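# Move the SOC bottle from the fridge bin to the bench

## Task

Find the bottle marked SOC in the refrigerator's bin, lift it out and set it upright on the bench, keep the other bottle upright inside the refrigerator, and close the refrigerator door. If no bottle is marked SOC, leave both in the refrigerator, close the door, and press the CALL key on the operator panel until it latches down. A wrong call cannot be taken back.

## Robot and tools

Robot: two arms, left_arm and right_arm. Each is a six-joint arm with a two-finger gripper, mounted on its own carriage on one floor track. left_rail carries left_arm and is always the one toward +y. right_rail carries right_arm. These names do not match image sides.

Scene frame: fixed to the table. z = 0 is the table top and +z is up. +x is the direction the arms face, and +y is to their left. The track runs along y at x = 0, with y = 0 at its centre. The table starts at x = 0.17 m. Each arm base sits at x = 0, y = its carriage position, z = 0.04 m. end_effector_position (m) is the point between the closed pads. The fingertips reach about 33 mm past it at gaps up to 40 mm, and about 9 mm when fully open. The fingers point along the gripper's +z and close along its y. A block about 10 cm long sticks out toward the gripper's +x. Printed poses can be a few cm off, more at long reach.

execute_actions(actions, cameras): actions is a list holding one action, or empty. An empty list returns a full state with all camera images. An action may contain:
- rows: 1 to 15 rows, one per 1/30 s control step. Each row is a single list of 18 numbers in [-1, 1] covering both arms. First come left_arm's 6 joint offsets (shoulder pan, shoulder lift, elbow, wrist 1, wrist 2, wrist 3), then its gripper position, force_limit and speed. Then come the same 9 for right_arm. Joint numbers are offsets, not poses. They are measured from the Joint targets at the start of the call, not from the previous row, so resending an offset moves further. Scale: 1.0 = 1.481 rad for pan and lift, and 2.222 rad for the other four. Stated joint ranges are ±6.283 rad, except the elbow at ±3.142. A request more than 0.010 rad beyond a range is refused. Gripper position is absolute: +1 is open (140 mm), about -0.8 is where the pads touch, and -1 closes until blocked. force_limit runs from -1 (about 14 N) to +1 (about 58 N). speed runs from -1 (about 30 mm/s) to +1 (250 mm/s), and a faster close grips harder. To leave a gripper unchanged, resend its last three numbers. A 0 is a real command.
- steps: 1 to 450 control steps, default 15, and at least one per row. After the last row the arms keep heading to that row's target.
- until: ends the action early. Conditions read only left_rail or right_rail fields, e.g. {"left_rail": {"position_status": ["!=", "moving"]}}. Numbers need a comparison (=, !=, <, <=, >, >=). {"all": {"status": "ended"}} or {"any": {"status": "ended"}} also work.
- left_rail / right_rail: position_m is an absolute y in metres (left -0.8 to 1.5, right -1.5 to 0.8). speed_m_s runs 0.01 to 1, and acceleration_factor 0.1 to 1. {"stop": true} brakes the carriage. Keep the carriages at least 0.78 m apart.
Any value out of range or unknown name refuses the whole call.

move(target, speed, blend, stop_force, zero, blocking, cameras): plans joint paths. target is one 18-number row, or a list of up to 15 rows, laid out exactly as above. Offsets are counted from the current Joint targets, never from the previous target. speed is in rad/s (0.01 to 3.14, default 0.5) for the joint with the furthest to go. blend is the corner rounding in rad. stop_force is 4 to 120 N and ends an arm's path on contact. Use a low speed with it, and leave it out when moving off a contact. zero (default true) re-zeroes the force reference first. blocking=false returns early; call wait or stop before sending new rows or moves. The result adds a move: line such as done, off_target, moving, held or fault, plus limits=held if steps were withheld.

wait(seconds 0 to 10) lets the scene run. stop brakes a running move, but not a carriage or the fingers. zoom_image(camera, region [x0,y0,x1,y1] pixels, at most 504 square) enlarges part of the latest image. Cameras: cam_high, cam_low, cam_bench_left, cam_bench_mid, cam_bench_right, cam_left_wrist, cam_right_wrist. zero_wrist_force(arm) tares that wrist sensor. finished_scene(scene=1) ends everything and is final.

Result lines: Joint positions and Joint targets give one block per arm: rail in m, then six joints in rad. Joint velocities can read within noise. Tool commands, object_status (0 moving, 1 blocked while opening, 2 blocked while closing, meaning a grip; 3 reached or pads met) and position_measured (counts: 3 open, 139 about 60 mm, 230 pads meet) are given. Wrist force and torque are in the gripper's axes. Rails report position_m, position_status (moving, done, contact_stop, time_out, stopped, stopped_with_arm, stopped_for_other_arm, stopped_for_other_carriage) and position_answer (taken or not_taken). Also reported are joint torques, motor temperatures, and warnings such as joint command not followed or joint sent to its limit.

Order: drive a carriage first, waiting until its status leaves moving. Then move that arm. Check object_status reads 2 before lifting. Grip near the fingertips, because grips nearer the palm let the fingers fold and hold loosely. Check images before ending.

Avoid: 150 N (±25) on any part, and joint torques over their limits (wrist drives about 32 to 34 N m). Either stops the arm for 10 s. Avoid pressing targets past firm contact, any touch between the two arms, and knocking over or dropping the bottles. Anything leaving the table fails the task. Don't release a moving part, and don't ram fingertips into surfaces. Avoid holding loads far out for long, since motors brake the arm at 85 °C.

Each tool is called after "Call:" in YAML: its name, and indented under it one key for each argument.

## Session

Call:
execute_actions:
  actions: []

Scene clock: 0.00 s.
left_arm: end_effector_position=(+0.3563, +1.2877, +0.5790) position_measured=3 object_status=3 end_effector_quat_wxyz=(+0.000, +0.000, +1.000, +0.000) | right_arm: end_effector_position=(+0.3563, -1.3027, +0.5790) position_measured=3 object_status=3 end_effector_quat_wxyz=(+0.000, +0.000, +1.000, +0.000)
Joint positions: left_arm=[1.209 -0.28 -2.157 1.821 -1.235 -1.571 -0.28] | right_arm=[-1.381 -0.28 -2.157 1.821 -1.235 -1.571 -0.28]
Joint velocities: within noise
Joint torques (N m): no reading
Motor temperatures (°C): left_arm=[43 30 33 40 44 39] | right_arm=[34 39 27 41 45 31]
Wrist force (N): no reading
Wrist torque (N m): no reading
Wrist force, peak (N): no reading
Joint targets: left_arm=[1.209 -0.280 -2.157 1.821 -1.235 -1.571 -0.280] | right_arm=[-1.381 -0.280 -2.157 1.821 -1.235 -1.571 -0.280]
Tool commands: left_gripper/position=+1.0 left_gripper/force_limit=+1.0 left_gripper/speed=+1.0 right_gripper/position=+1.0 right_gripper/force_limit=+1.0 right_gripper/speed=+1.0
left_rail: position_m=1.209 position_status=done
right_rail: position_m=-1.381 position_status=done

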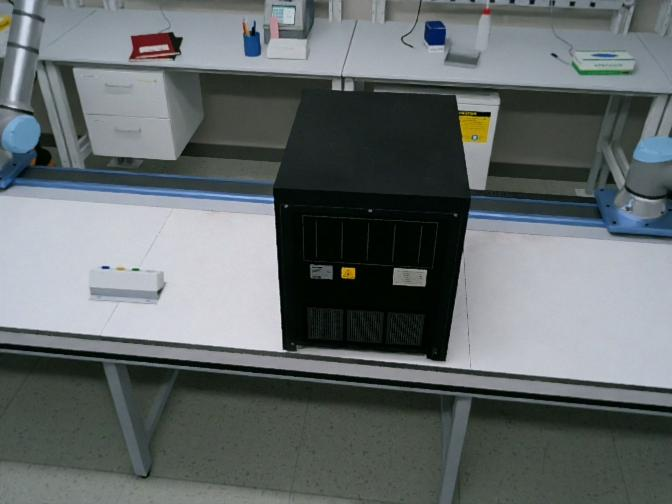

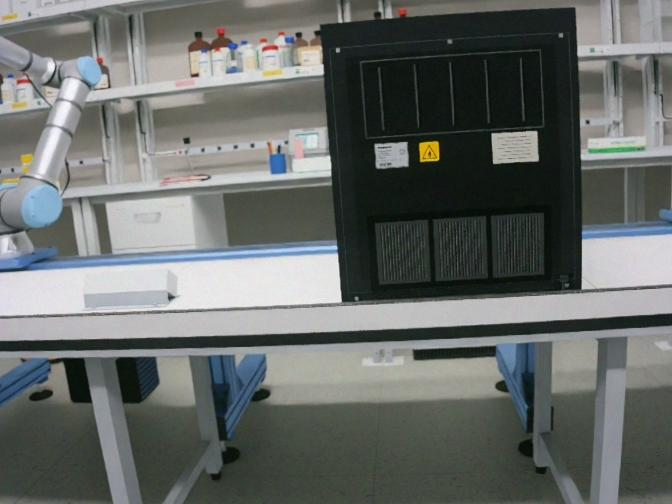

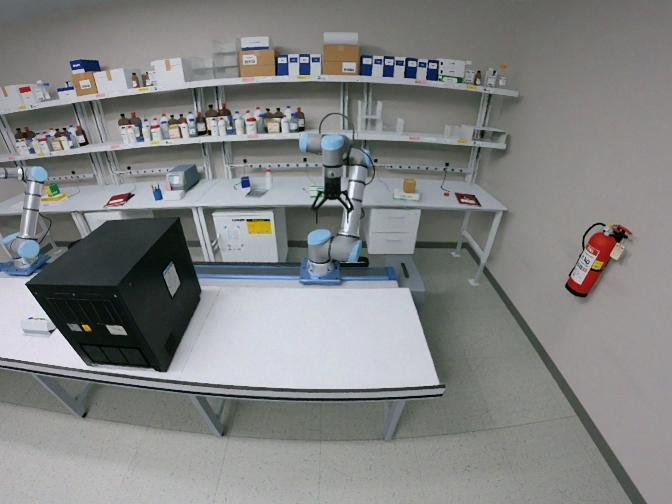

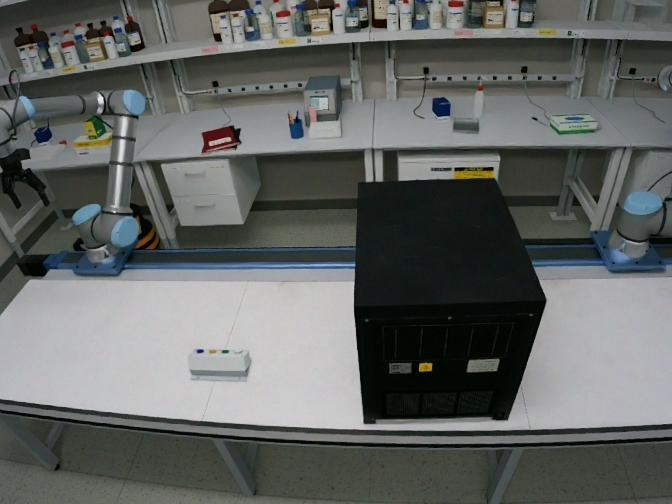

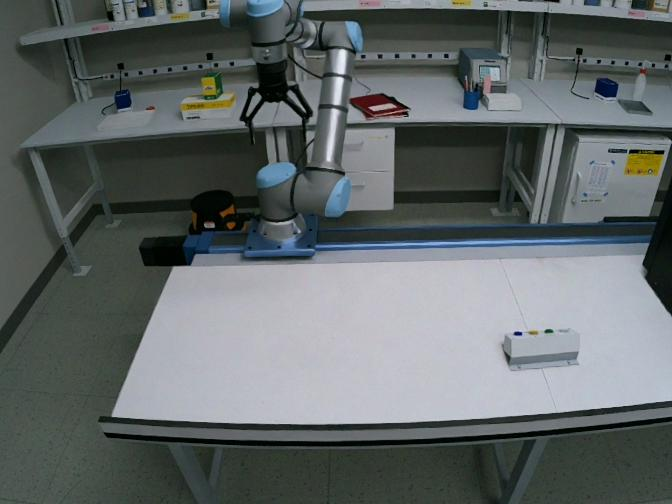

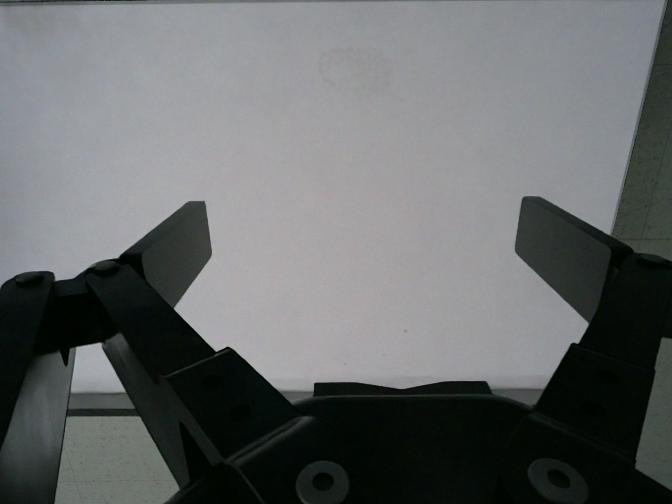

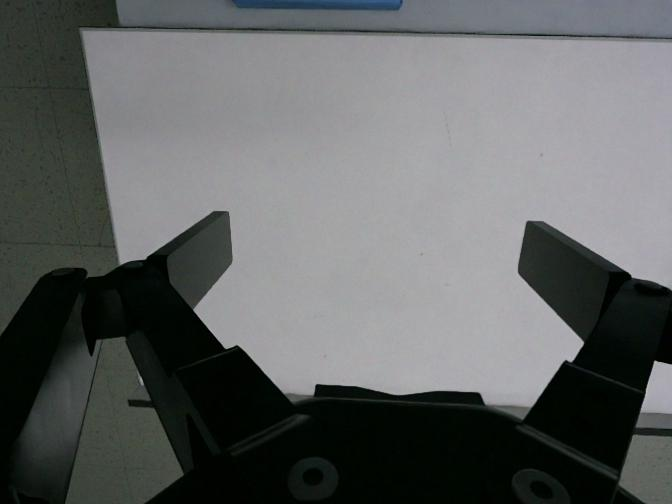

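Call:
move:
  target: [-1,0,0,0,0,0,1,1,1,0,0,0,0,0,0,1,1,1]
  speed: 1.5

Call:
move:
  target: [-0.361,0.774,-0.204,0.395,0.381,0.126,1,1,1,0,0,0,0,0,0,1,1,1]
  speed: 1.2

Call:
execute_actions:
  actions:
    - {"left_rail":{"position_m":1.0,"speed_m_s":0.4},"steps":90,"until":{"left_rail":{"position_status":["!=","moving"]}}}
  cameras: ["cam_left_wrist"]

Scene clock: 54.70 s.
left_arm: end_effector_position=(+0.1102, +0.8613, +0.5790) position_measured=3 object_status=3 end_effector_quat_wxyz=(+0.000, +0.675, +0.738, +0.000) | right_arm: end_effector_position=(+0.3563, -1.3027, +0.5790) position_measured=3 object_status=3 end_effector_quat_wxyz=(+0.000, +0.000, +1.000, +0.000)
Joint positions: left_arm=[1.209 -1.762 -2.157 1.821 -1.235 -1.571 -0.281] | right_arm=[-1.381 -0.28 -2.157 1.821 -1.235 -1.571 -0.28]
Joint torques (N m): left_arm=[-8.8 0.71 -52.2 -4.61 0.03 0.07] | right_arm=[-1.38 0.63 -50.82 -4.45 -0.22 -0.01]
Wrist force (N): left_arm=[-0.1 0.1 0.0] | right_arm=[0.1 -0.1 0.1]
Wrist torque (N m): left_arm=[0.02 0.04 0.00] | right_arm=[-0.03 -0.02 0.00]
Wrist force, peak (N): left_arm=[-1.3 -2.9 -0.2] | right_arm=[0.3 -0.5 0.3]
Joint targets: left_arm=[1.209 -1.762 -2.157 1.821 -1.235 -1.571 -0.280] | right_arm=[-1.381 -0.280 -2.157 1.821 -1.235 -1.571 -0.280]
left_rail: position_m=1.209 position_status=done
right_rail: position_m=-1.381 position_status=done
move: done

Scene clock: 56.53 s.
left_arm: end_effector_position=(-0.1006, +0.4490, +0.4200) position_measured=3 object_status=3 end_effector_quat_wxyz=(+0.001, +0.707, +0.000, +0.707) | right_arm: end_effector_position=(+0.3563, -1.3027, +0.5790) position_measured=3 object_status=3 end_effector_quat_wxyz=(+0.000, +0.000, +1.000, +0.000)
Joint positions: left_arm=[1.209 -2.296 -1.011 1.368 -0.358 -0.724 -0.001] | right_arm=[-1.381 -0.28 -2.157 1.821 -1.235 -1.571 -0.28]
Joint torques (N m): left_arm=[-9.47 -80.58 -58.57 4.38 3.86 2.33] | right_arm=[-2.45 2.49 -50.25 -4.22 -0.42 0.17]
Wrist force (N): left_arm=[-0.3 0.6 0.7] | right_arm=[0.3 -0.3 0.2]
Wrist torque (N m): left_arm=[0.26 0.36 -0.41] | right_arm=[-0.06 -0.07 0.00]
Wrist force, peak (N): left_arm=[-5.3 2.0 -3.6] | right_arm=[0.2 0.2 0.5]
Joint targets: left_arm=[1.209 -2.297 -1.010 1.368 -0.357 -0.724 -0.001] | right_arm=[-1.381 -0.280 -2.157 1.821 -1.235 -1.571 -0.280]
left_rail: position_m=1.209 position_status=done
right_rail: position_m=-1.381 position_status=done
move: done

Scene clock: 57.70 s.
left_arm: end_effector_position=(-0.1007, +0.2397, +0.4198) position_measured=3 object_status=3 end_effector_quat_wxyz=(+0.001, +0.707, +0.000, +0.707) | right_arm: end_effector_position=(+0.3563, -1.3027, +0.5790) position_measured=3 object_status=3 end_effector_quat_wxyz=(+0.000, +0.000, +1.000, +0.000)
Joint positions: left_arm=[1 -2.297 -1.01 1.368 -0.357 -0.724 -0.001] | right_arm=[-1.381 -0.28 -2.157 1.821 -1.235 -1.571 -0.28]
Joint torques (N m): left_arm=[1.15 -99.24 -49.28 3.7 1.8 1.96] | right_arm=[-1.75 5.85 -50.4 -4.17 -0.34 0.42]
Wrist force (N): left_arm=[0.0 0.2 0.4] | right_arm=[0.1 -0.3 0.3]
Wrist torque (N m): left_arm=[0.17 0.29 -0.41] | right_arm=[-0.06 -0.03 0.00]
Wrist force, peak (N): left_arm=[-0.4 3.5 1.1] | right_arm=[0.1 -0.3 0.5]
Joint targets: left_arm=[1.000 -2.297 -1.010 1.368 -0.357 -0.724 -0.001] | right_arm=[-1.381 -0.280 -2.157 1.821 -1.235 -1.571 -0.280]
Tool commands: left_gripper/position=+1.0 left_gripper/force_limit=+1.0 left_gripper/speed=+1.0 right_gripper/position=+1.0 right_gripper/force_limit=+1.0 right_gripper/speed=+1.0
left_rail: position_m=1.000 speed_m_s=0.40 position_status=done
right_rail: position_m=-1.381 position_status=done
camera_calibration:
cam_left_wrist: T_world_to_cam=[[0.00138364, -0.999789, -0.0204722, 0.261676], [-0.383035, 0.018381, -0.923551, 0.33122], [0.923733, 0.00911942, -0.382929, 0.43557], [0, 0, 0, 1]] pos_world=[-0.275843, 0.25156, 0.478048]
Images, in order (width x height): cam_left_wrist 672x504.

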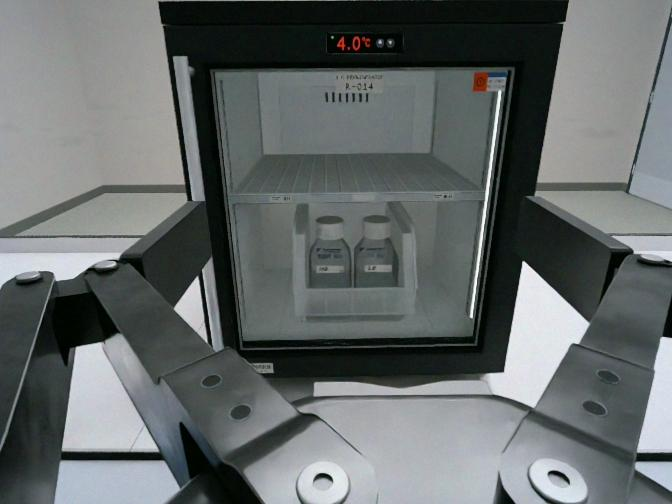

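Call:
zoom_image:
  camera: "cam_left_wrist"
  region: [280, 190, 430, 330]

Call:
zoom_image:
  camera: "cam_left_wrist"
  region: [150, 0, 570, 400]

Call:
zoom_image:
  camera: "cam_left_wrist"
  region: [305, 245, 405, 295]

Scaled by 3.360 from the camera's 672x504 image, which has a finer 960x720 frame.

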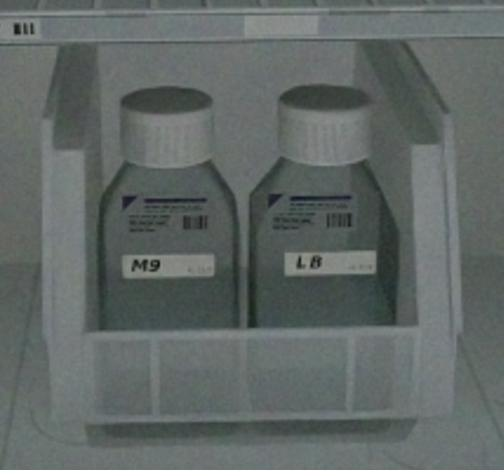

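Scaled by 1.200 from the camera's 672x504 image, which has a finer 960x720 frame.

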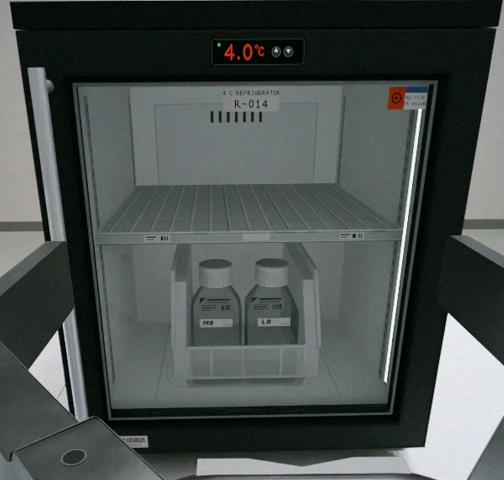

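Scaled by 5.040 from the camera's 672x504 image, which has a finer 960x720 frame.

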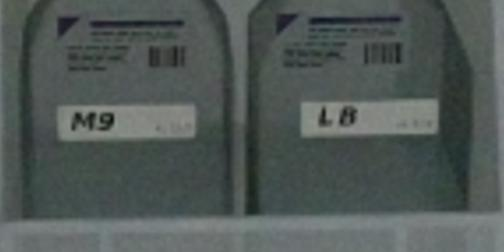

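Call:
execute_actions:
  actions: []
  cameras: ["cam_bench_left","cam_high","cam_bench_right","cam_left_wrist"]

Call:
zoom_image:
  camera: "cam_bench_left"
  region: [130, 200, 220, 380]

Call:
zoom_image:
  camera: "cam_high"
  region: [280, 70, 480, 200]

Call:
zoom_image:
  camera: "cam_bench_right"
  region: [495, 315, 590, 380]

Call:
zoom_image:
  camera: "cam_left_wrist"
  region: [150, 0, 300, 200]

Call:
zoom_image:
  camera: "cam_left_wrist"
  region: [190, 280, 340, 400]

Call:
zoom_image:
  camera: "cam_left_wrist"
  region: [440, 280, 590, 400]

Scene clock: 71.07 s.
left_arm: end_effector_position=(-0.1007, +0.2397, +0.4199) position_measured=3 object_status=3 end_effector_quat_wxyz=(+0.001, +0.707, +0.000, +0.707) | right_arm: end_effector_position=(+0.3563, -1.3027, +0.5790) position_measured=3 object_status=3 end_effector_quat_wxyz=(+0.000, +0.000, +1.000, +0.000)
Joint positions: left_arm=[1 -2.297 -1.01 1.368 -0.357 -0.724 -0.001] | right_arm=[-1.381 -0.28 -2.157 1.821 -1.235 -1.571 -0.28]
Joint velocities: within noise
Joint torques (N m): left_arm=[7.33 -99.25 -29.71 4.1 -3.07 0.31] | right_arm=[-4.14 3.08 -49.49 -4.47 -0.22 -0.25]
Motor temperatures (°C): left_arm=[43 30 33 40 43 39] | right_arm=[34 39 27 41 45 30]
Wrist force (N): left_arm=[-0.5 0.4 0.8] | right_arm=[0.0 -0.3 0.0]
Wrist torque (N m): left_arm=[0.22 0.40 -0.41] | right_arm=[-0.06 -0.01 0.00]
Wrist force, peak (N): left_arm=[-0.8 1.1 0.5] | right_arm=[0.2 -0.2 0.7]
Joint targets: left_arm=[1.000 -2.297 -1.010 1.368 -0.357 -0.724 -0.001] | right_arm=[-1.381 -0.280 -2.157 1.821 -1.235 -1.571 -0.280]
Tool commands: left_gripper/position=+1.0 left_gripper/force_limit=+1.0 left_gripper/speed=+1.0 right_gripper/position=+1.0 right_gripper/force_limit=+1.0 right_gripper/speed=+1.0
left_rail: position_m=1.000 speed_m_s=0.40 position_status=done
right_rail: position_m=-1.381 position_status=done
camera_calibration:
cam_left_wrist: T_world_to_cam=[[0.00138364, -0.999789, -0.0204722, 0.261676], [-0.383035, 0.018381, -0.923551, 0.331258], [0.923733, 0.00911942, -0.382929, 0.435477], [0, 0, 0, 1]] pos_world=[-0.275743, 0.25156, 0.478048]
Images, in order (width x height): cam_high 672x504, cam_bench_left 672x504, cam_bench_right 672x504, cam_left_wrist 672x504.

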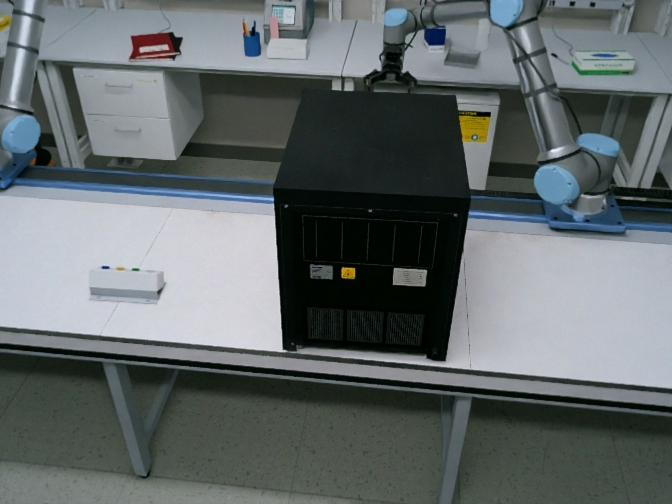

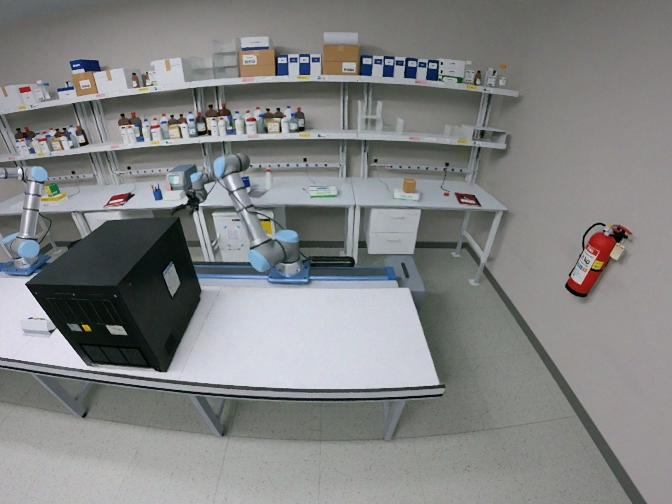

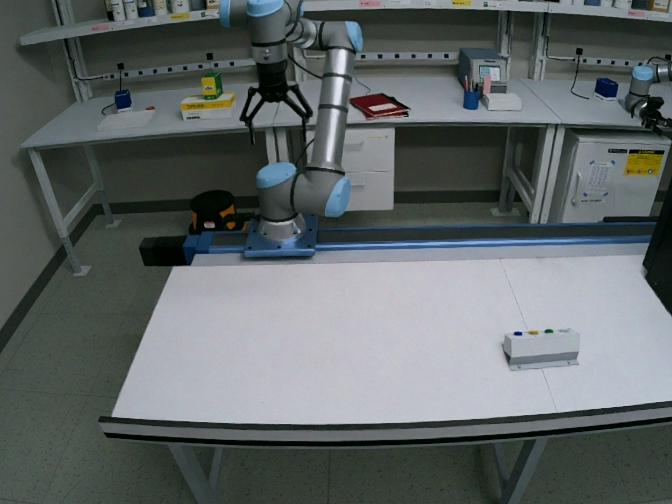

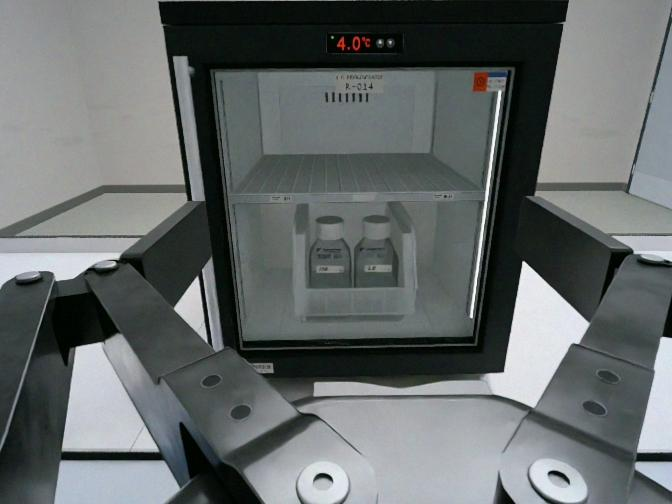

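Scaled by 2.800 from the camera's 672x504 image, which has a finer 960x720 frame.

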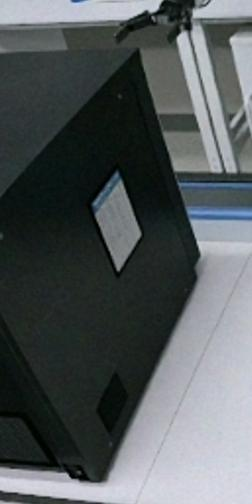

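Scaled by 2.520 from the camera's 672x504 image, which has a finer 960x720 frame.

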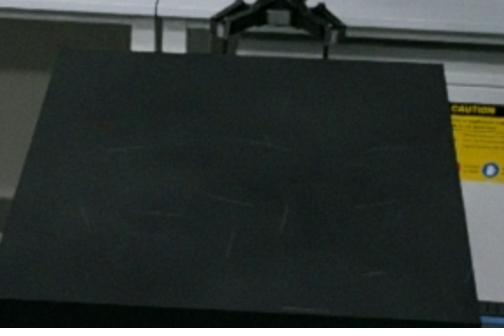

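Scaled by 5.305 from the camera's 672x504 image, which has a finer 960x720 frame.

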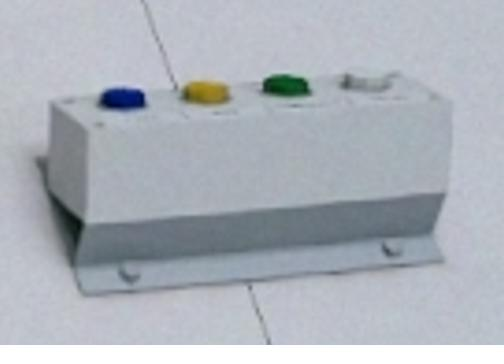

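Scaled by 2.520 from the camera's 672x504 image, which has a finer 960x720 frame.

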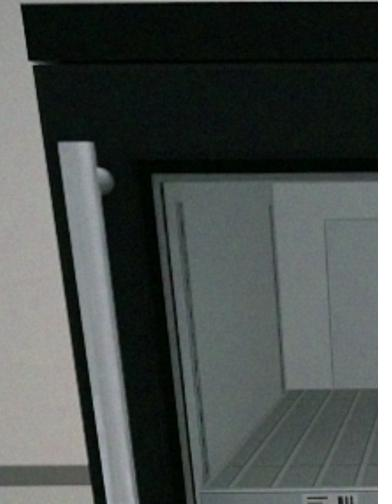

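Scaled by 3.360 from the camera's 672x504 image, which has a finer 960x720 frame.

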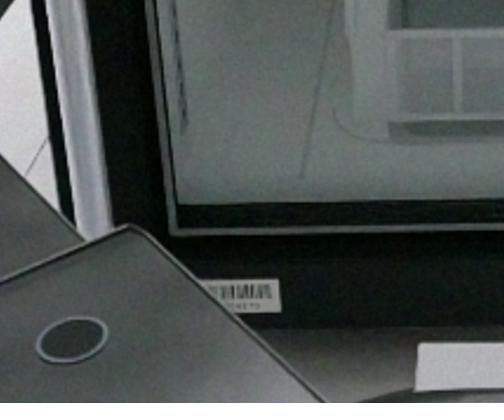

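Scaled by 3.360 from the camera's 672x504 image, which has a finer 960x720 frame.

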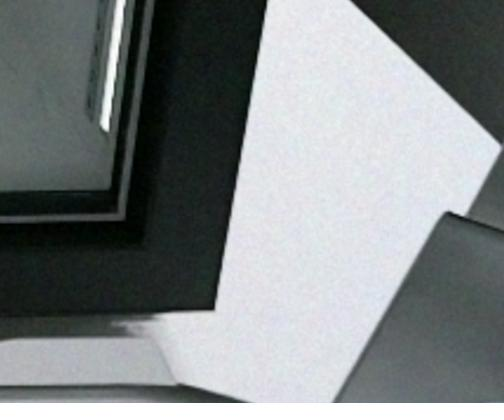

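Call:
execute_actions:
  actions:
    - {"left_rail":{"position_m":1.4,"speed_m_s":0.6},"right_rail":{"position_m":-0.65,"speed_m_s":0.6,"acceleration_factor":0.6},"steps":120,"until":{"all":{"status":"ended"}}}

Call:
move:
  target: [0.490,-0.547,0.429,-0.065,0.99,0,1,1,1,0,-0.0365,0.2318,-0.2075,0,0,1,1,1]
  speed: 1.3
  cameras: ["cam_left_wrist","cam_right_wrist"]

Scene clock: 91.60 s.
left_arm: end_effector_position=(-0.1007, +0.6398, +0.4199) position_measured=3 object_status=3 end_effector_quat_wxyz=(+0.001, +0.707, +0.000, +0.707) | right_arm: end_effector_position=(+0.3563, -0.5714, +0.5790) position_measured=3 object_status=3 end_effector_quat_wxyz=(+0.000, +0.000, +1.000, +0.000)
Joint positions: left_arm=[1.4 -2.297 -1.01 1.368 -0.357 -0.724 -0.001] | right_arm=[-0.65 -0.28 -2.157 1.821 -1.235 -1.571 -0.28]
Joint torques (N m): left_arm=[-6.32 -79.58 -47.3 1.99 -3.07 -0.53] | right_arm=[0.08 4.02 -51.23 -4.1 -0.11 -0.35]
Wrist force (N): left_arm=[-0.5 0.6 0.9] | right_arm=[0.1 -0.1 0.1]
Wrist torque (N m): left_arm=[0.26 0.40 -0.42] | right_arm=[-0.02 -0.03 0.00]
Wrist force, peak (N): left_arm=[-0.5 4.6 0.9] | right_arm=[-0.1 -2.1 0.2]
Joint targets: left_arm=[1.400 -2.297 -1.010 1.368 -0.357 -0.724 -0.001] | right_arm=[-0.650 -0.280 -2.157 1.821 -1.235 -1.571 -0.280]
Tool commands: left_gripper/position=+1.0 left_gripper/force_limit=+1.0 left_gripper/speed=+1.0 right_gripper/position=+1.0 right_gripper/force_limit=+1.0 right_gripper/speed=+1.0
left_rail: position_m=1.400 speed_m_s=0.60 position_status=done
right_rail: position_m=-0.650 speed_m_s=0.60 position_status=done

Scene clock: 94.20 s.
left_arm: end_effector_position=(+0.2066, +0.7107, +0.4209) position_measured=3 object_status=3 end_effector_quat_wxyz=(+0.476, +0.523, -0.475, +0.524) | right_arm: end_effector_position=(+0.3567, -0.5715, +0.3003) position_measured=3 object_status=3 end_effector_quat_wxyz=(+0.000, +0.000, +1.000, +0.000)
Joint positions: left_arm=[1.4 -1.571 -1.82 2.321 -0.502 1.475 -0.001] | right_arm=[-0.65 -0.281 -2.211 2.336 -1.696 -1.571 -0.28]
Joint torques (N m): left_arm=[11.2 -32.97 -31.71 -5.92 4.02 -0.59] | right_arm=[-5.97 -3.72 -37.51 -8.15 -0.29 -0.22]
Wrist force (N): left_arm=[-0.9 1.4 0.8] | right_arm=[-0.1 -0.2 0.5]
Wrist torque (N m): left_arm=[0.41 0.49 -0.47] | right_arm=[-0.04 0.01 0.02]
Wrist force, peak (N): left_arm=[0.0 2.2 1.6] | right_arm=[0.3 -0.2 1.4]
Joint targets: left_arm=[1.400 -1.571 -1.821 2.321 -0.502 1.475 -0.001] | right_arm=[-0.650 -0.280 -2.211 2.336 -1.696 -1.571 -0.280]
left_rail: position_m=1.400 speed_m_s=0.60 position_status=done
right_rail: position_m=-0.650 speed_m_s=0.60 position_status=done
move: done
camera_calibration:
cam_left_wrist: T_world_to_cam=[[-0.994943, -0.0983676, -0.0203256, 0.29735], [-0.0188599, 0.381704, -0.924092, 0.108022], [0.0986591, -0.919035, -0.381628, 0.977332], [0, 0, 0, 1]] pos_world=[0.201461, 0.88622, 0.478843]
cam_right_wrist: T_world_to_cam=[[-0.0274597, 0.996971, -0.0727699, 0.623665], [0.933224, 0.0516568, 0.355562, -0.414182], [0.358244, -0.058147, -0.931815, 0.299239], [0, 0, 0, 1]] pos_world=[0.29645, -0.58298, 0.471486]
Images, in order (width x height): cam_left_wrist 672x504, cam_right_wrist 672x504.

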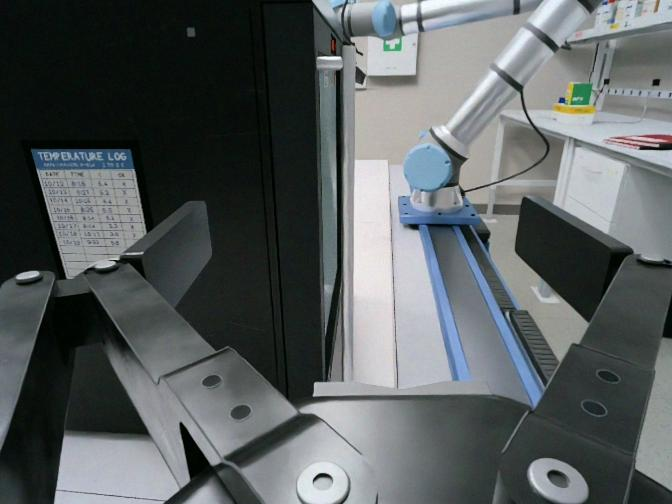

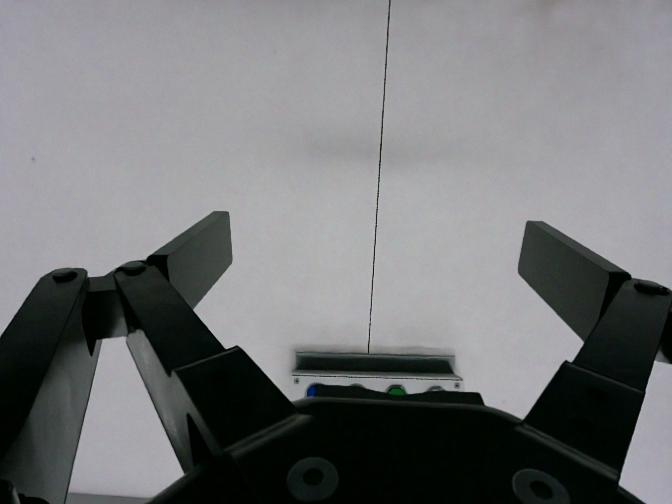

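Call:
zoom_image:
  camera: "cam_left_wrist"
  region: [200, 0, 400, 400]

Scaled by 1.260 from the camera's 672x504 image, which has a finer 960x720 frame.

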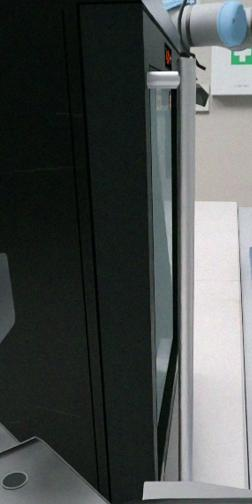

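Call:
move:
  target:
    - [-0.2863,0,0,0,-0.8546,0,-1,-1,0,0,0.1938,-0.1026,-0.0266,0,0,-1,-1,0]
    - [-0.2863,0.4874,-0.4371,0.1131,-0.8546,0,-1,-1,0,0,0.1938,-0.1026,-0.0266,0,0,-1,-1,0]
  speed: 1.3
  blend: [0.2,0]

Call:
execute_actions:
  actions:
    - {"left_rail":{"position_m":1.2,"speed_m_s":0.3},"steps":90,"until":{"all":{"status":"ended"}}}
  cameras: ["cam_left_wrist","cam_right_wrist","cam_bench_left"]

Call:
zoom_image:
  camera: "cam_right_wrist"
  region: [240, 200, 500, 400]

Scene clock: 128.27 s.
left_arm: end_effector_position=(+0.1569, +0.5697, +0.5046) position_measured=233 object_status=3 end_effector_quat_wxyz=(+0.000, +0.707, +0.000, +0.707) | right_arm: end_effector_position=(+0.4998, -0.6128, +0.3504) position_measured=233 object_status=3 end_effector_quat_wxyz=(+0.000, +0.000, +1.000, +0.000)
Joint positions: left_arm=[1.4 -1.995 -1.099 1.35 -0.251 -0.423 -0.001] | right_arm=[-0.65 -0.28 -1.924 2.108 -1.755 -1.571 -0.28]
Joint torques (N m): left_arm=[0.83 -75.26 -61.68 3.56 -3.51 -0.44] | right_arm=[-4.04 -10.23 -66.27 -7.79 -0.68 -0.8]
Wrist force (N): left_arm=[-0.4 1.1 0.6] | right_arm=[0.1 -0.2 0.3]
Wrist torque (N m): left_arm=[0.34 0.32 -0.42] | right_arm=[-0.04 -0.04 0.01]
Wrist force, peak (N): left_arm=[-0.7 4.8 -1.3] | right_arm=[0.3 -0.1 1.1]
Joint targets: left_arm=[1.400 -1.995 -1.099 1.350 -0.250 -0.423 -0.001] | right_arm=[-0.650 -0.280 -1.924 2.108 -1.755 -1.571 -0.280]
left_rail: position_m=1.400 speed_m_s=0.60 position_status=done
right_rail: position_m=-0.650 speed_m_s=0.60 position_status=done
move: done

Scene clock: 129.50 s.
left_arm: end_effector_position=(+0.1569, +0.3696, +0.5045) position_measured=233 object_status=3 end_effector_quat_wxyz=(+0.000, +0.707, +0.000, +0.707) | right_arm: end_effector_position=(+0.4998, -0.6128, +0.3504) position_measured=233 object_status=3 end_effector_quat_wxyz=(+0.000, +0.000, +1.000, +0.000)
Joint positions: left_arm=[1.2 -1.995 -1.098 1.35 -0.25 -0.423 -0.001] | right_arm=[-0.65 -0.28 -1.924 2.108 -1.755 -1.571 -0.28]
Joint torques (N m): left_arm=[7.86 -93.93 -54.24 -0.66 0.64 -0.1] | right_arm=[-3.41 -8.73 -65.71 -7.88 -0.78 -0.61]
Wrist force (N): left_arm=[-0.6 0.9 0.8] | right_arm=[0.1 -0.2 0.5]
Wrist torque (N m): left_arm=[0.29 0.38 -0.42] | right_arm=[-0.04 -0.03 0.00]
Wrist force, peak (N): left_arm=[-0.9 3.5 0.3] | right_arm=[-0.1 -0.5 0.8]
Joint targets: left_arm=[1.200 -1.995 -1.099 1.350 -0.250 -0.423 -0.001] | right_arm=[-0.650 -0.280 -1.924 2.108 -1.755 -1.571 -0.280]
Tool commands: left_gripper/position=-1.0 left_gripper/force_limit=-1.0 left_gripper/speed=+0.0 right_gripper/position=-1.0 right_gripper/force_limit=-1.0 right_gripper/speed=+0.0
left_rail: position_m=1.200 speed_m_s=0.30 position_status=done
right_rail: position_m=-0.650 speed_m_s=0.60 position_status=done
camera_calibration:
cam_left_wrist: T_world_to_cam=[[0.00233495, -0.999775, -0.0210656, 0.39297], [-0.382848, 0.0185669, -0.923625, 0.505706], [0.923808, 0.0102215, -0.382719, 0.228332], [0, 0, 0, 1]] pos_world=[-0.018244, 0.381158, 0.562748]
cam_right_wrist: T_world_to_cam=[[-0.0274597, 0.996971, -0.0727699, 0.672415], [0.933224, 0.0516568, 0.355562, -0.563406], [0.358244, -0.058147, -0.931815, 0.292256], [0, 0, 0, 1]] pos_world=[0.43955, -0.62428, 0.521586]
Images, in order (width x height): cam_bench_left 672x504, cam_left_wrist 672x504, cam_right_wrist 672x504.

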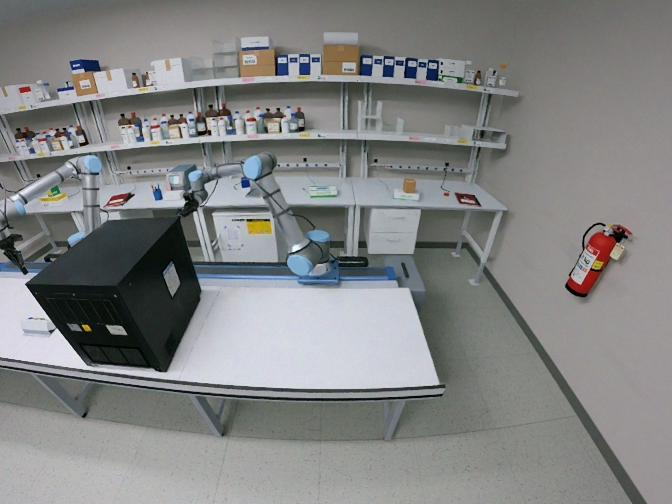

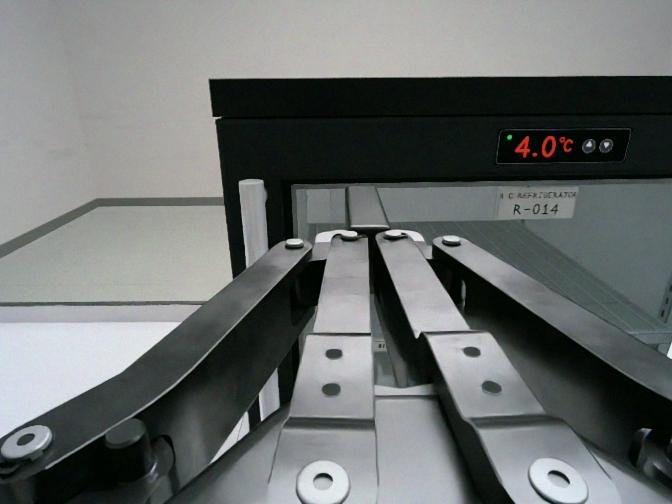

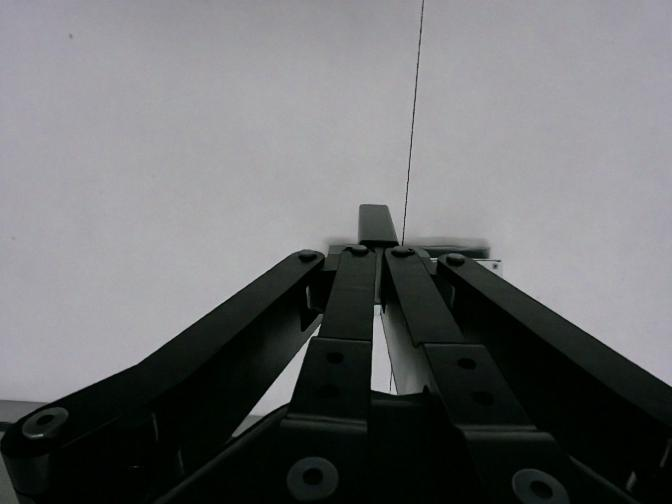

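Scaled by 1.938 from the camera's 672x504 image, which has a finer 960x720 frame.

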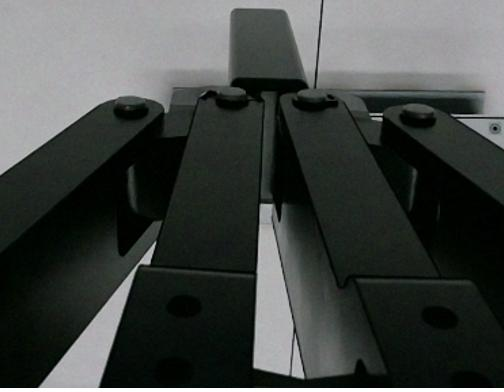

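Call:
move:
  target: [0,-0.004,-0.0083,0.0108,0,0,-1,-1,0,0,0.1502,-0.0736,-0.0265,0,0,-1,-1,0]
  cameras: ["cam_right_wrist"]

Call:
move:
  target: [0.0764,-0.0179,0.0177,-0.0055,0.0509,0,-1,-1,0,0,0,0,0,0,0,-1,-1,0]
  speed: 0.045
  stop_force: 20
  cameras: ["cam_left_wrist"]

Scene clock: 140.70 s.
left_arm: end_effector_position=(+0.1568, +0.3695, +0.5197) position_measured=233 object_status=3 end_effector_quat_wxyz=(+0.000, +0.707, +0.000, +0.707) | right_arm: end_effector_position=(+0.6197, -0.6473, +0.3500) position_measured=233 object_status=3 end_effector_quat_wxyz=(+0.000, +0.000, +1.000, +0.000)
Joint positions: left_arm=[1.2 -1.995 -1.104 1.331 -0.227 -0.423 -0.001] | right_arm=[-0.65 -0.281 -1.702 1.945 -1.814 -1.571 -0.28]
Joint torques (N m): left_arm=[8.64 -95.35 -60.56 3.6 3.17 -0.1] | right_arm=[-3.71 -30.35 -66.41 -7.92 -0.89 -0.59]
Wrist force (N): left_arm=[-0.5 1.3 0.6] | right_arm=[-0.1 0.1 0.5]
Wrist torque (N m): left_arm=[0.38 0.34 -0.43] | right_arm=[0.01 0.02 -0.01]
Wrist force, peak (N): left_arm=[-0.4 1.4 1.0] | right_arm=[2.4 0.2 0.9]
Joint targets: left_arm=[1.200 -1.995 -1.104 1.331 -0.226 -0.423 -0.001] | right_arm=[-0.650 -0.280 -1.701 1.944 -1.814 -1.571 -0.280]
left_rail: position_m=1.200 speed_m_s=0.30 position_status=done
right_rail: position_m=-0.650 speed_m_s=0.60 position_status=done
move: done
camera_calibration:
cam_right_wrist: T_world_to_cam=[[-0.0274582, 0.996971, -0.0727694, 0.71008], [0.933224, 0.0516551, 0.355562, -0.673412], [0.358244, -0.058147, -0.931816, 0.247017], [0, 0, 0, 1]] pos_world=[0.55945, -0.65878, 0.521286]
Images, in order (width x height): cam_right_wrist 672x504.

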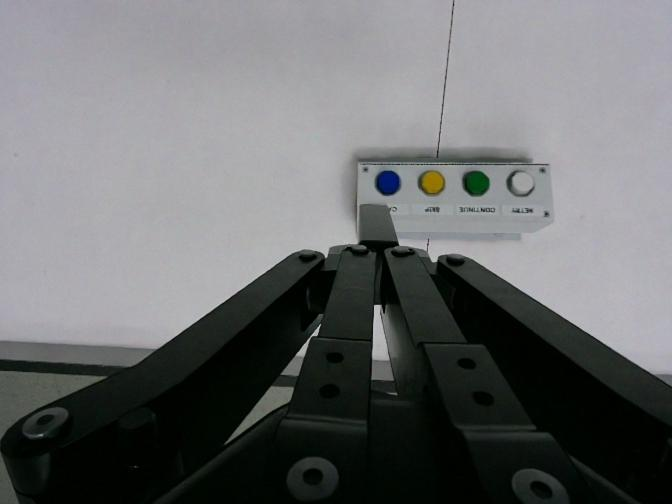

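Scene clock: 144.20 s.
left_arm: end_effector_position=(+0.2398, +0.3688, +0.5198) position_measured=233 object_status=3 end_effector_quat_wxyz=(+0.000, +0.707, +0.000, +0.707) | right_arm: end_effector_position=(+0.6199, -0.6473, +0.3500) position_measured=233 object_status=3 end_effector_quat_wxyz=(+0.000, +0.000, +1.000, +0.000)
Joint positions: left_arm=[1.2 -1.901 -1.126 1.364 -0.237 -0.33 -0.001] | right_arm=[-0.65 -0.281 -1.701 1.944 -1.814 -1.571 -0.28]
Joint torques (N m): left_arm=[-9.81 -73.09 -61.26 3.03 -2.85 -0.07] | right_arm=[-2.37 -25.39 -65.56 -7.66 -0.98 -0.64]
Wrist force (N): left_arm=[-1.1 0.1 0.2] | right_arm=[0.3 -0.4 0.4]
Wrist torque (N m): left_arm=[0.17 0.46 -0.43] | right_arm=[-0.10 -0.08 -0.01]
Wrist force, peak (N): left_arm=[7.9 -4.2 -57.3] | right_arm=[0.0 -0.3 0.9]
Joint targets: left_arm=[1.200 -1.901 -1.126 1.364 -0.237 -0.330 -0.001] | right_arm=[-0.650 -0.280 -1.701 1.944 -1.814 -1.571 -0.280]
left_rail: position_m=1.200 speed_m_s=0.30 position_status=done
right_rail: position_m=-0.650 speed_m_s=0.60 position_status=done
move: contact (left_arm); left_arm: the wrist 2 is farthest, 0.020 rad from its target
camera_calibration:
cam_left_wrist: T_world_to_cam=[[0.00242777, -0.999774, -0.0211027, 0.392312], [-0.38285, 0.0185657, -0.923624, 0.551498], [0.923807, 0.0103215, -0.382718, 0.157536], [0, 0, 0, 1]] pos_world=[0.064656, 0.380358, 0.577948]
Images, in order (width x height): cam_left_wrist 672x504.

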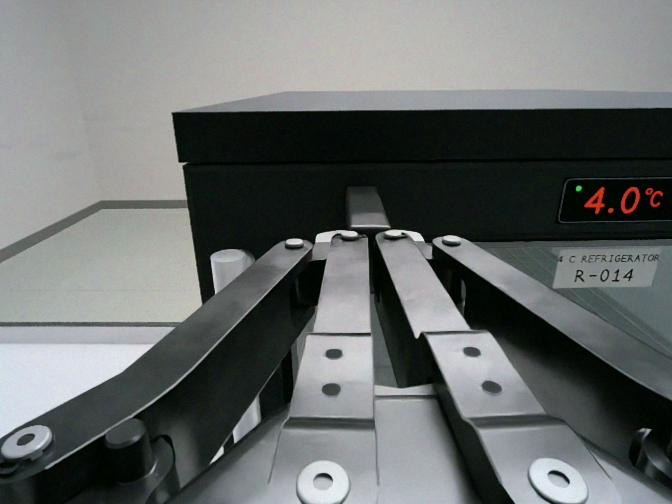

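Call:
execute_actions:
  actions: []
  cameras: ["cam_right_wrist"]

Call:
zoom_image:
  camera: "cam_right_wrist"
  region: [340, 140, 560, 250]

Scene clock: 149.43 s.
left_arm: end_effector_position=(+0.2397, +0.3688, +0.5198) position_measured=233 object_status=3 end_effector_quat_wxyz=(+0.000, +0.707, +0.000, +0.707) | right_arm: end_effector_position=(+0.6199, -0.6473, +0.3500) position_measured=233 object_status=3 end_effector_quat_wxyz=(+0.000, +0.000, +1.000, +0.000)
Joint positions: left_arm=[1.2 -1.901 -1.126 1.364 -0.237 -0.33 -0.001] | right_arm=[-0.65 -0.281 -1.701 1.944 -1.814 -1.571 -0.28]
Joint velocities: within noise
Joint torques (N m): left_arm=[-9.18 -81.75 -60.41 3.02 -2.96 0.14] | right_arm=[-1.87 -25.77 -63.97 -7.57 -1.07 -0.61]
Motor temperatures (°C): left_arm=[42 30 33 39 43 39] | right_arm=[33 39 27 41 45 30]
Wrist force (N): left_arm=[-1.1 0.9 -0.1] | right_arm=[0.0 -0.3 0.5]
Wrist torque (N m): left_arm=[0.34 0.44 -0.43] | right_arm=[-0.08 0.00 -0.01]
Wrist force, peak (N): left_arm=[-1.4 0.9 0.8] | right_arm=[0.2 -0.6 0.8]
Joint targets: left_arm=[1.200 -1.901 -1.126 1.364 -0.237 -0.330 -0.001] | right_arm=[-0.650 -0.280 -1.701 1.944 -1.814 -1.571 -0.280]
Tool commands: left_gripper/position=-1.0 left_gripper/force_limit=-1.0 left_gripper/speed=+0.0 right_gripper/position=-1.0 right_gripper/force_limit=-1.0 right_gripper/speed=+0.0
left_rail: position_m=1.200 speed_m_s=0.30 position_status=done
right_rail: position_m=-0.650 speed_m_s=0.60 position_status=done
camera_calibration:
cam_right_wrist: T_world_to_cam=[[-0.0274656, 0.996971, -0.0727687, 0.710079], [0.933258, 0.0516563, 0.355474, -0.673442], [0.358156, -0.0581487, -0.931849, 0.246954], [0, 0, 0, 1]] pos_world=[0.559549, -0.65878, 0.521187]
Images, in order (width x height): cam_right_wrist 672x504.

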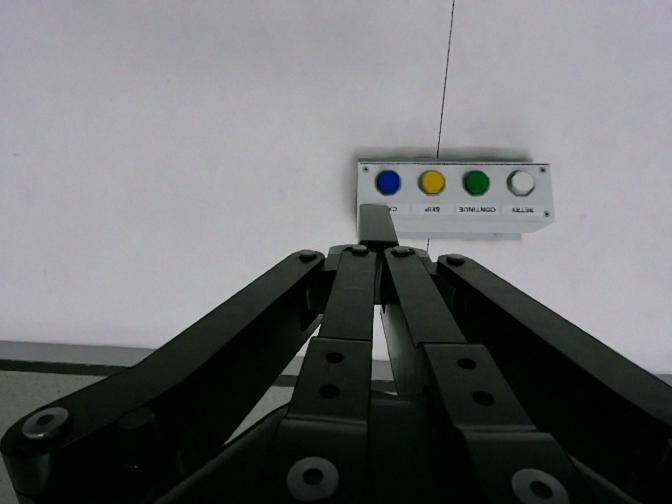

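Scaled by 2.291 from the camera's 672x504 image, which has a finer 960x720 frame.

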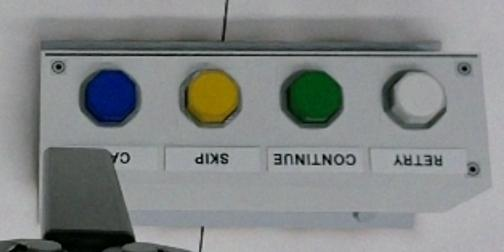

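Call:
move:
  target: [-0.0635,0.0149,-0.0149,0.005,-0.042,0,-1,-1,0,0,0.1199,0.0801,-0.16,0,0,-1,-1,0]

Call:
execute_actions:
  actions:
    - {"right_rail":{"position_m":-0.6208,"speed_m_s":0.2},"steps":60,"until":{"all":{"status":"ended"}}}
  cameras: ["cam_right_wrist","cam_bench_right","cam_high"]

Call:
zoom_image:
  camera: "cam_right_wrist"
  region: [300, 100, 580, 300]

Call:
zoom_image:
  camera: "cam_bench_right"
  region: [450, 240, 620, 390]

Call:
zoom_image:
  camera: "cam_high"
  region: [70, 200, 190, 310]

Scene clock: 164.93 s.
left_arm: end_effector_position=(+0.1566, +0.3693, +0.5200) position_measured=233 object_status=3 end_effector_quat_wxyz=(+0.000, +0.707, -0.001, +0.707) | right_arm: end_effector_position=(+0.6448, -0.6545, +0.1702) position_measured=233 object_status=3 end_effector_quat_wxyz=(+0.000, +0.000, +1.000, +0.000)
Joint positions: left_arm=[1.2 -1.995 -1.104 1.331 -0.225 -0.423 -0.001] | right_arm=[-0.65 -0.28 -1.524 2.122 -2.169 -1.571 -0.28]
Joint torques (N m): left_arm=[-10.09 -75.45 -60.83 3.57 -3.94 0.02] | right_arm=[-0.64 -37.41 -30.85 -8.28 -1.41 -1.19]
Wrist force (N): left_arm=[-0.6 0.0 0.1] | right_arm=[0.3 -0.5 0.7]
Wrist torque (N m): left_arm=[0.10 0.37 -0.42] | right_arm=[-0.11 -0.06 0.01]
Wrist force, peak (N): left_arm=[-1.8 0.5 0.2] | right_arm=[-0.3 0.0 2.9]
Joint targets: left_arm=[1.200 -1.995 -1.104 1.331 -0.225 -0.423 -0.001] | right_arm=[-0.650 -0.280 -1.524 2.122 -2.170 -1.571 -0.280]
left_rail: position_m=1.200 speed_m_s=0.30 position_status=done
right_rail: position_m=-0.650 speed_m_s=0.60 position_status=done
move: done

Scene clock: 165.57 s.
left_arm: end_effector_position=(+0.1565, +0.3693, +0.5200) position_measured=233 object_status=3 end_effector_quat_wxyz=(+0.000, +0.707, -0.001, +0.707) | right_arm: end_effector_position=(+0.6448, -0.6253, +0.1700) position_measured=233 object_status=3 end_effector_quat_wxyz=(+0.000, +0.000, +1.000, +0.000)
Joint positions: left_arm=[1.2 -1.995 -1.104 1.331 -0.225 -0.423 -0.001] | right_arm=[-0.621 -0.28 -1.524 2.122 -2.17 -1.571 -0.28]
Joint torques (N m): left_arm=[-9.84 -74.48 -61.93 3.59 -4.12 -0.32] | right_arm=[-1.83 -36.21 -32.26 -7.53 -1.26 -1.06]
Wrist force (N): left_arm=[-0.8 0.2 0.0] | right_arm=[0.2 -0.2 0.6]
Wrist torque (N m): left_arm=[0.14 0.43 -0.42] | right_arm=[-0.05 -0.06 0.01]
Wrist force, peak (N): left_arm=[-1.2 0.7 0.1] | right_arm=[-0.1 -2.8 0.6]
Joint targets: left_arm=[1.200 -1.995 -1.104 1.331 -0.225 -0.423 -0.001] | right_arm=[-0.621 -0.280 -1.524 2.122 -2.170 -1.571 -0.280]
Tool commands: left_gripper/position=-1.0 left_gripper/force_limit=-1.0 left_gripper/speed=+0.0 right_gripper/position=-1.0 right_gripper/force_limit=-1.0 right_gripper/speed=+0.0
left_rail: position_m=1.200 speed_m_s=0.30 position_status=done
right_rail: position_m=-0.621 speed_m_s=0.20 position_status=done
camera_calibration:
cam_right_wrist: T_world_to_cam=[[-0.027468, 0.996971, -0.0727629, 0.675733], [0.93327, 0.0516546, 0.355443, -0.633922], [0.358125, -0.0581441, -0.931862, 0.0715721], [0, 0, 0, 1]] pos_world=[0.584549, -0.63678, 0.341187]
Images, in order (width x height): cam_high 672x504, cam_bench_right 672x504, cam_right_wrist 672x504.

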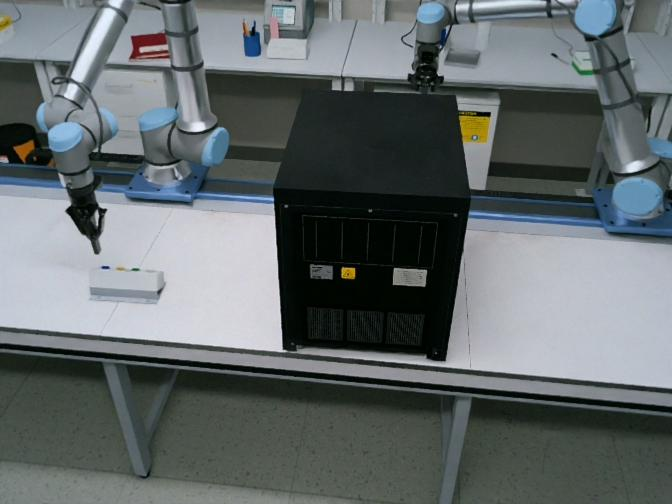

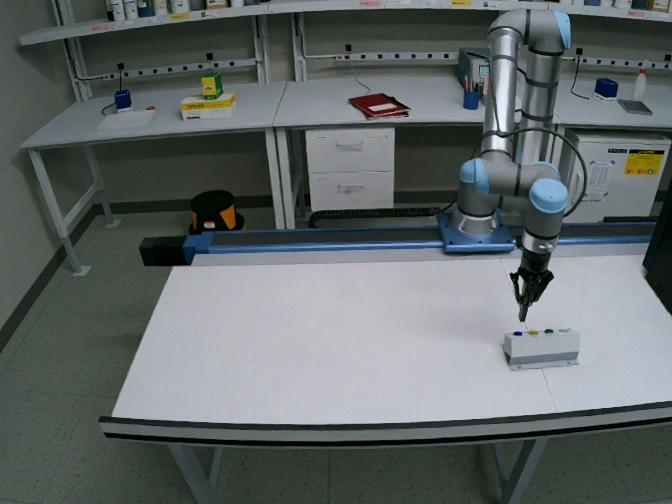

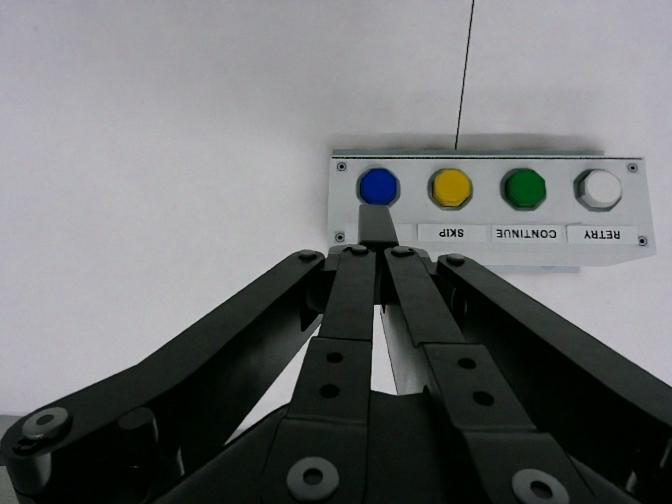

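Scaled by 1.800 from the camera's 672x504 image, which has a finer 960x720 frame.

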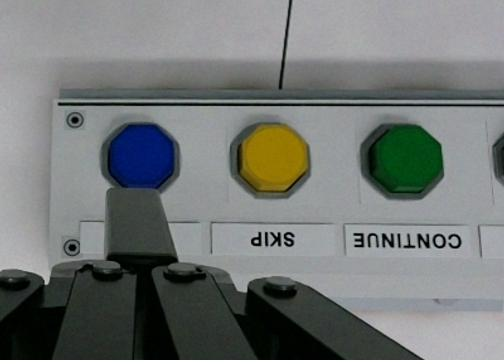

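Scaled by 2.965 from the camera's 672x504 image, which has a finer 960x720 frame.

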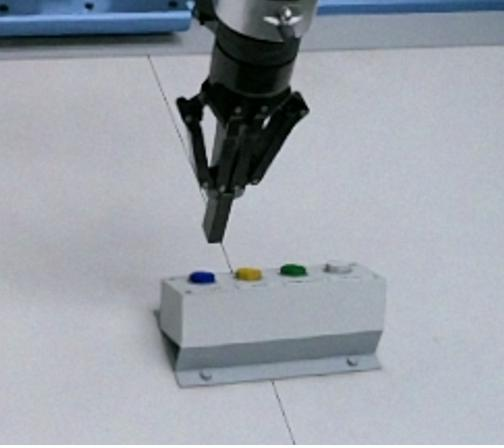

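Scaled by 4.200 from the camera's 672x504 image, which has a finer 960x720 frame.

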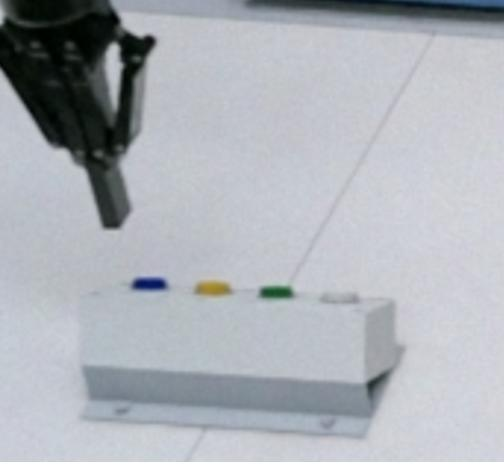

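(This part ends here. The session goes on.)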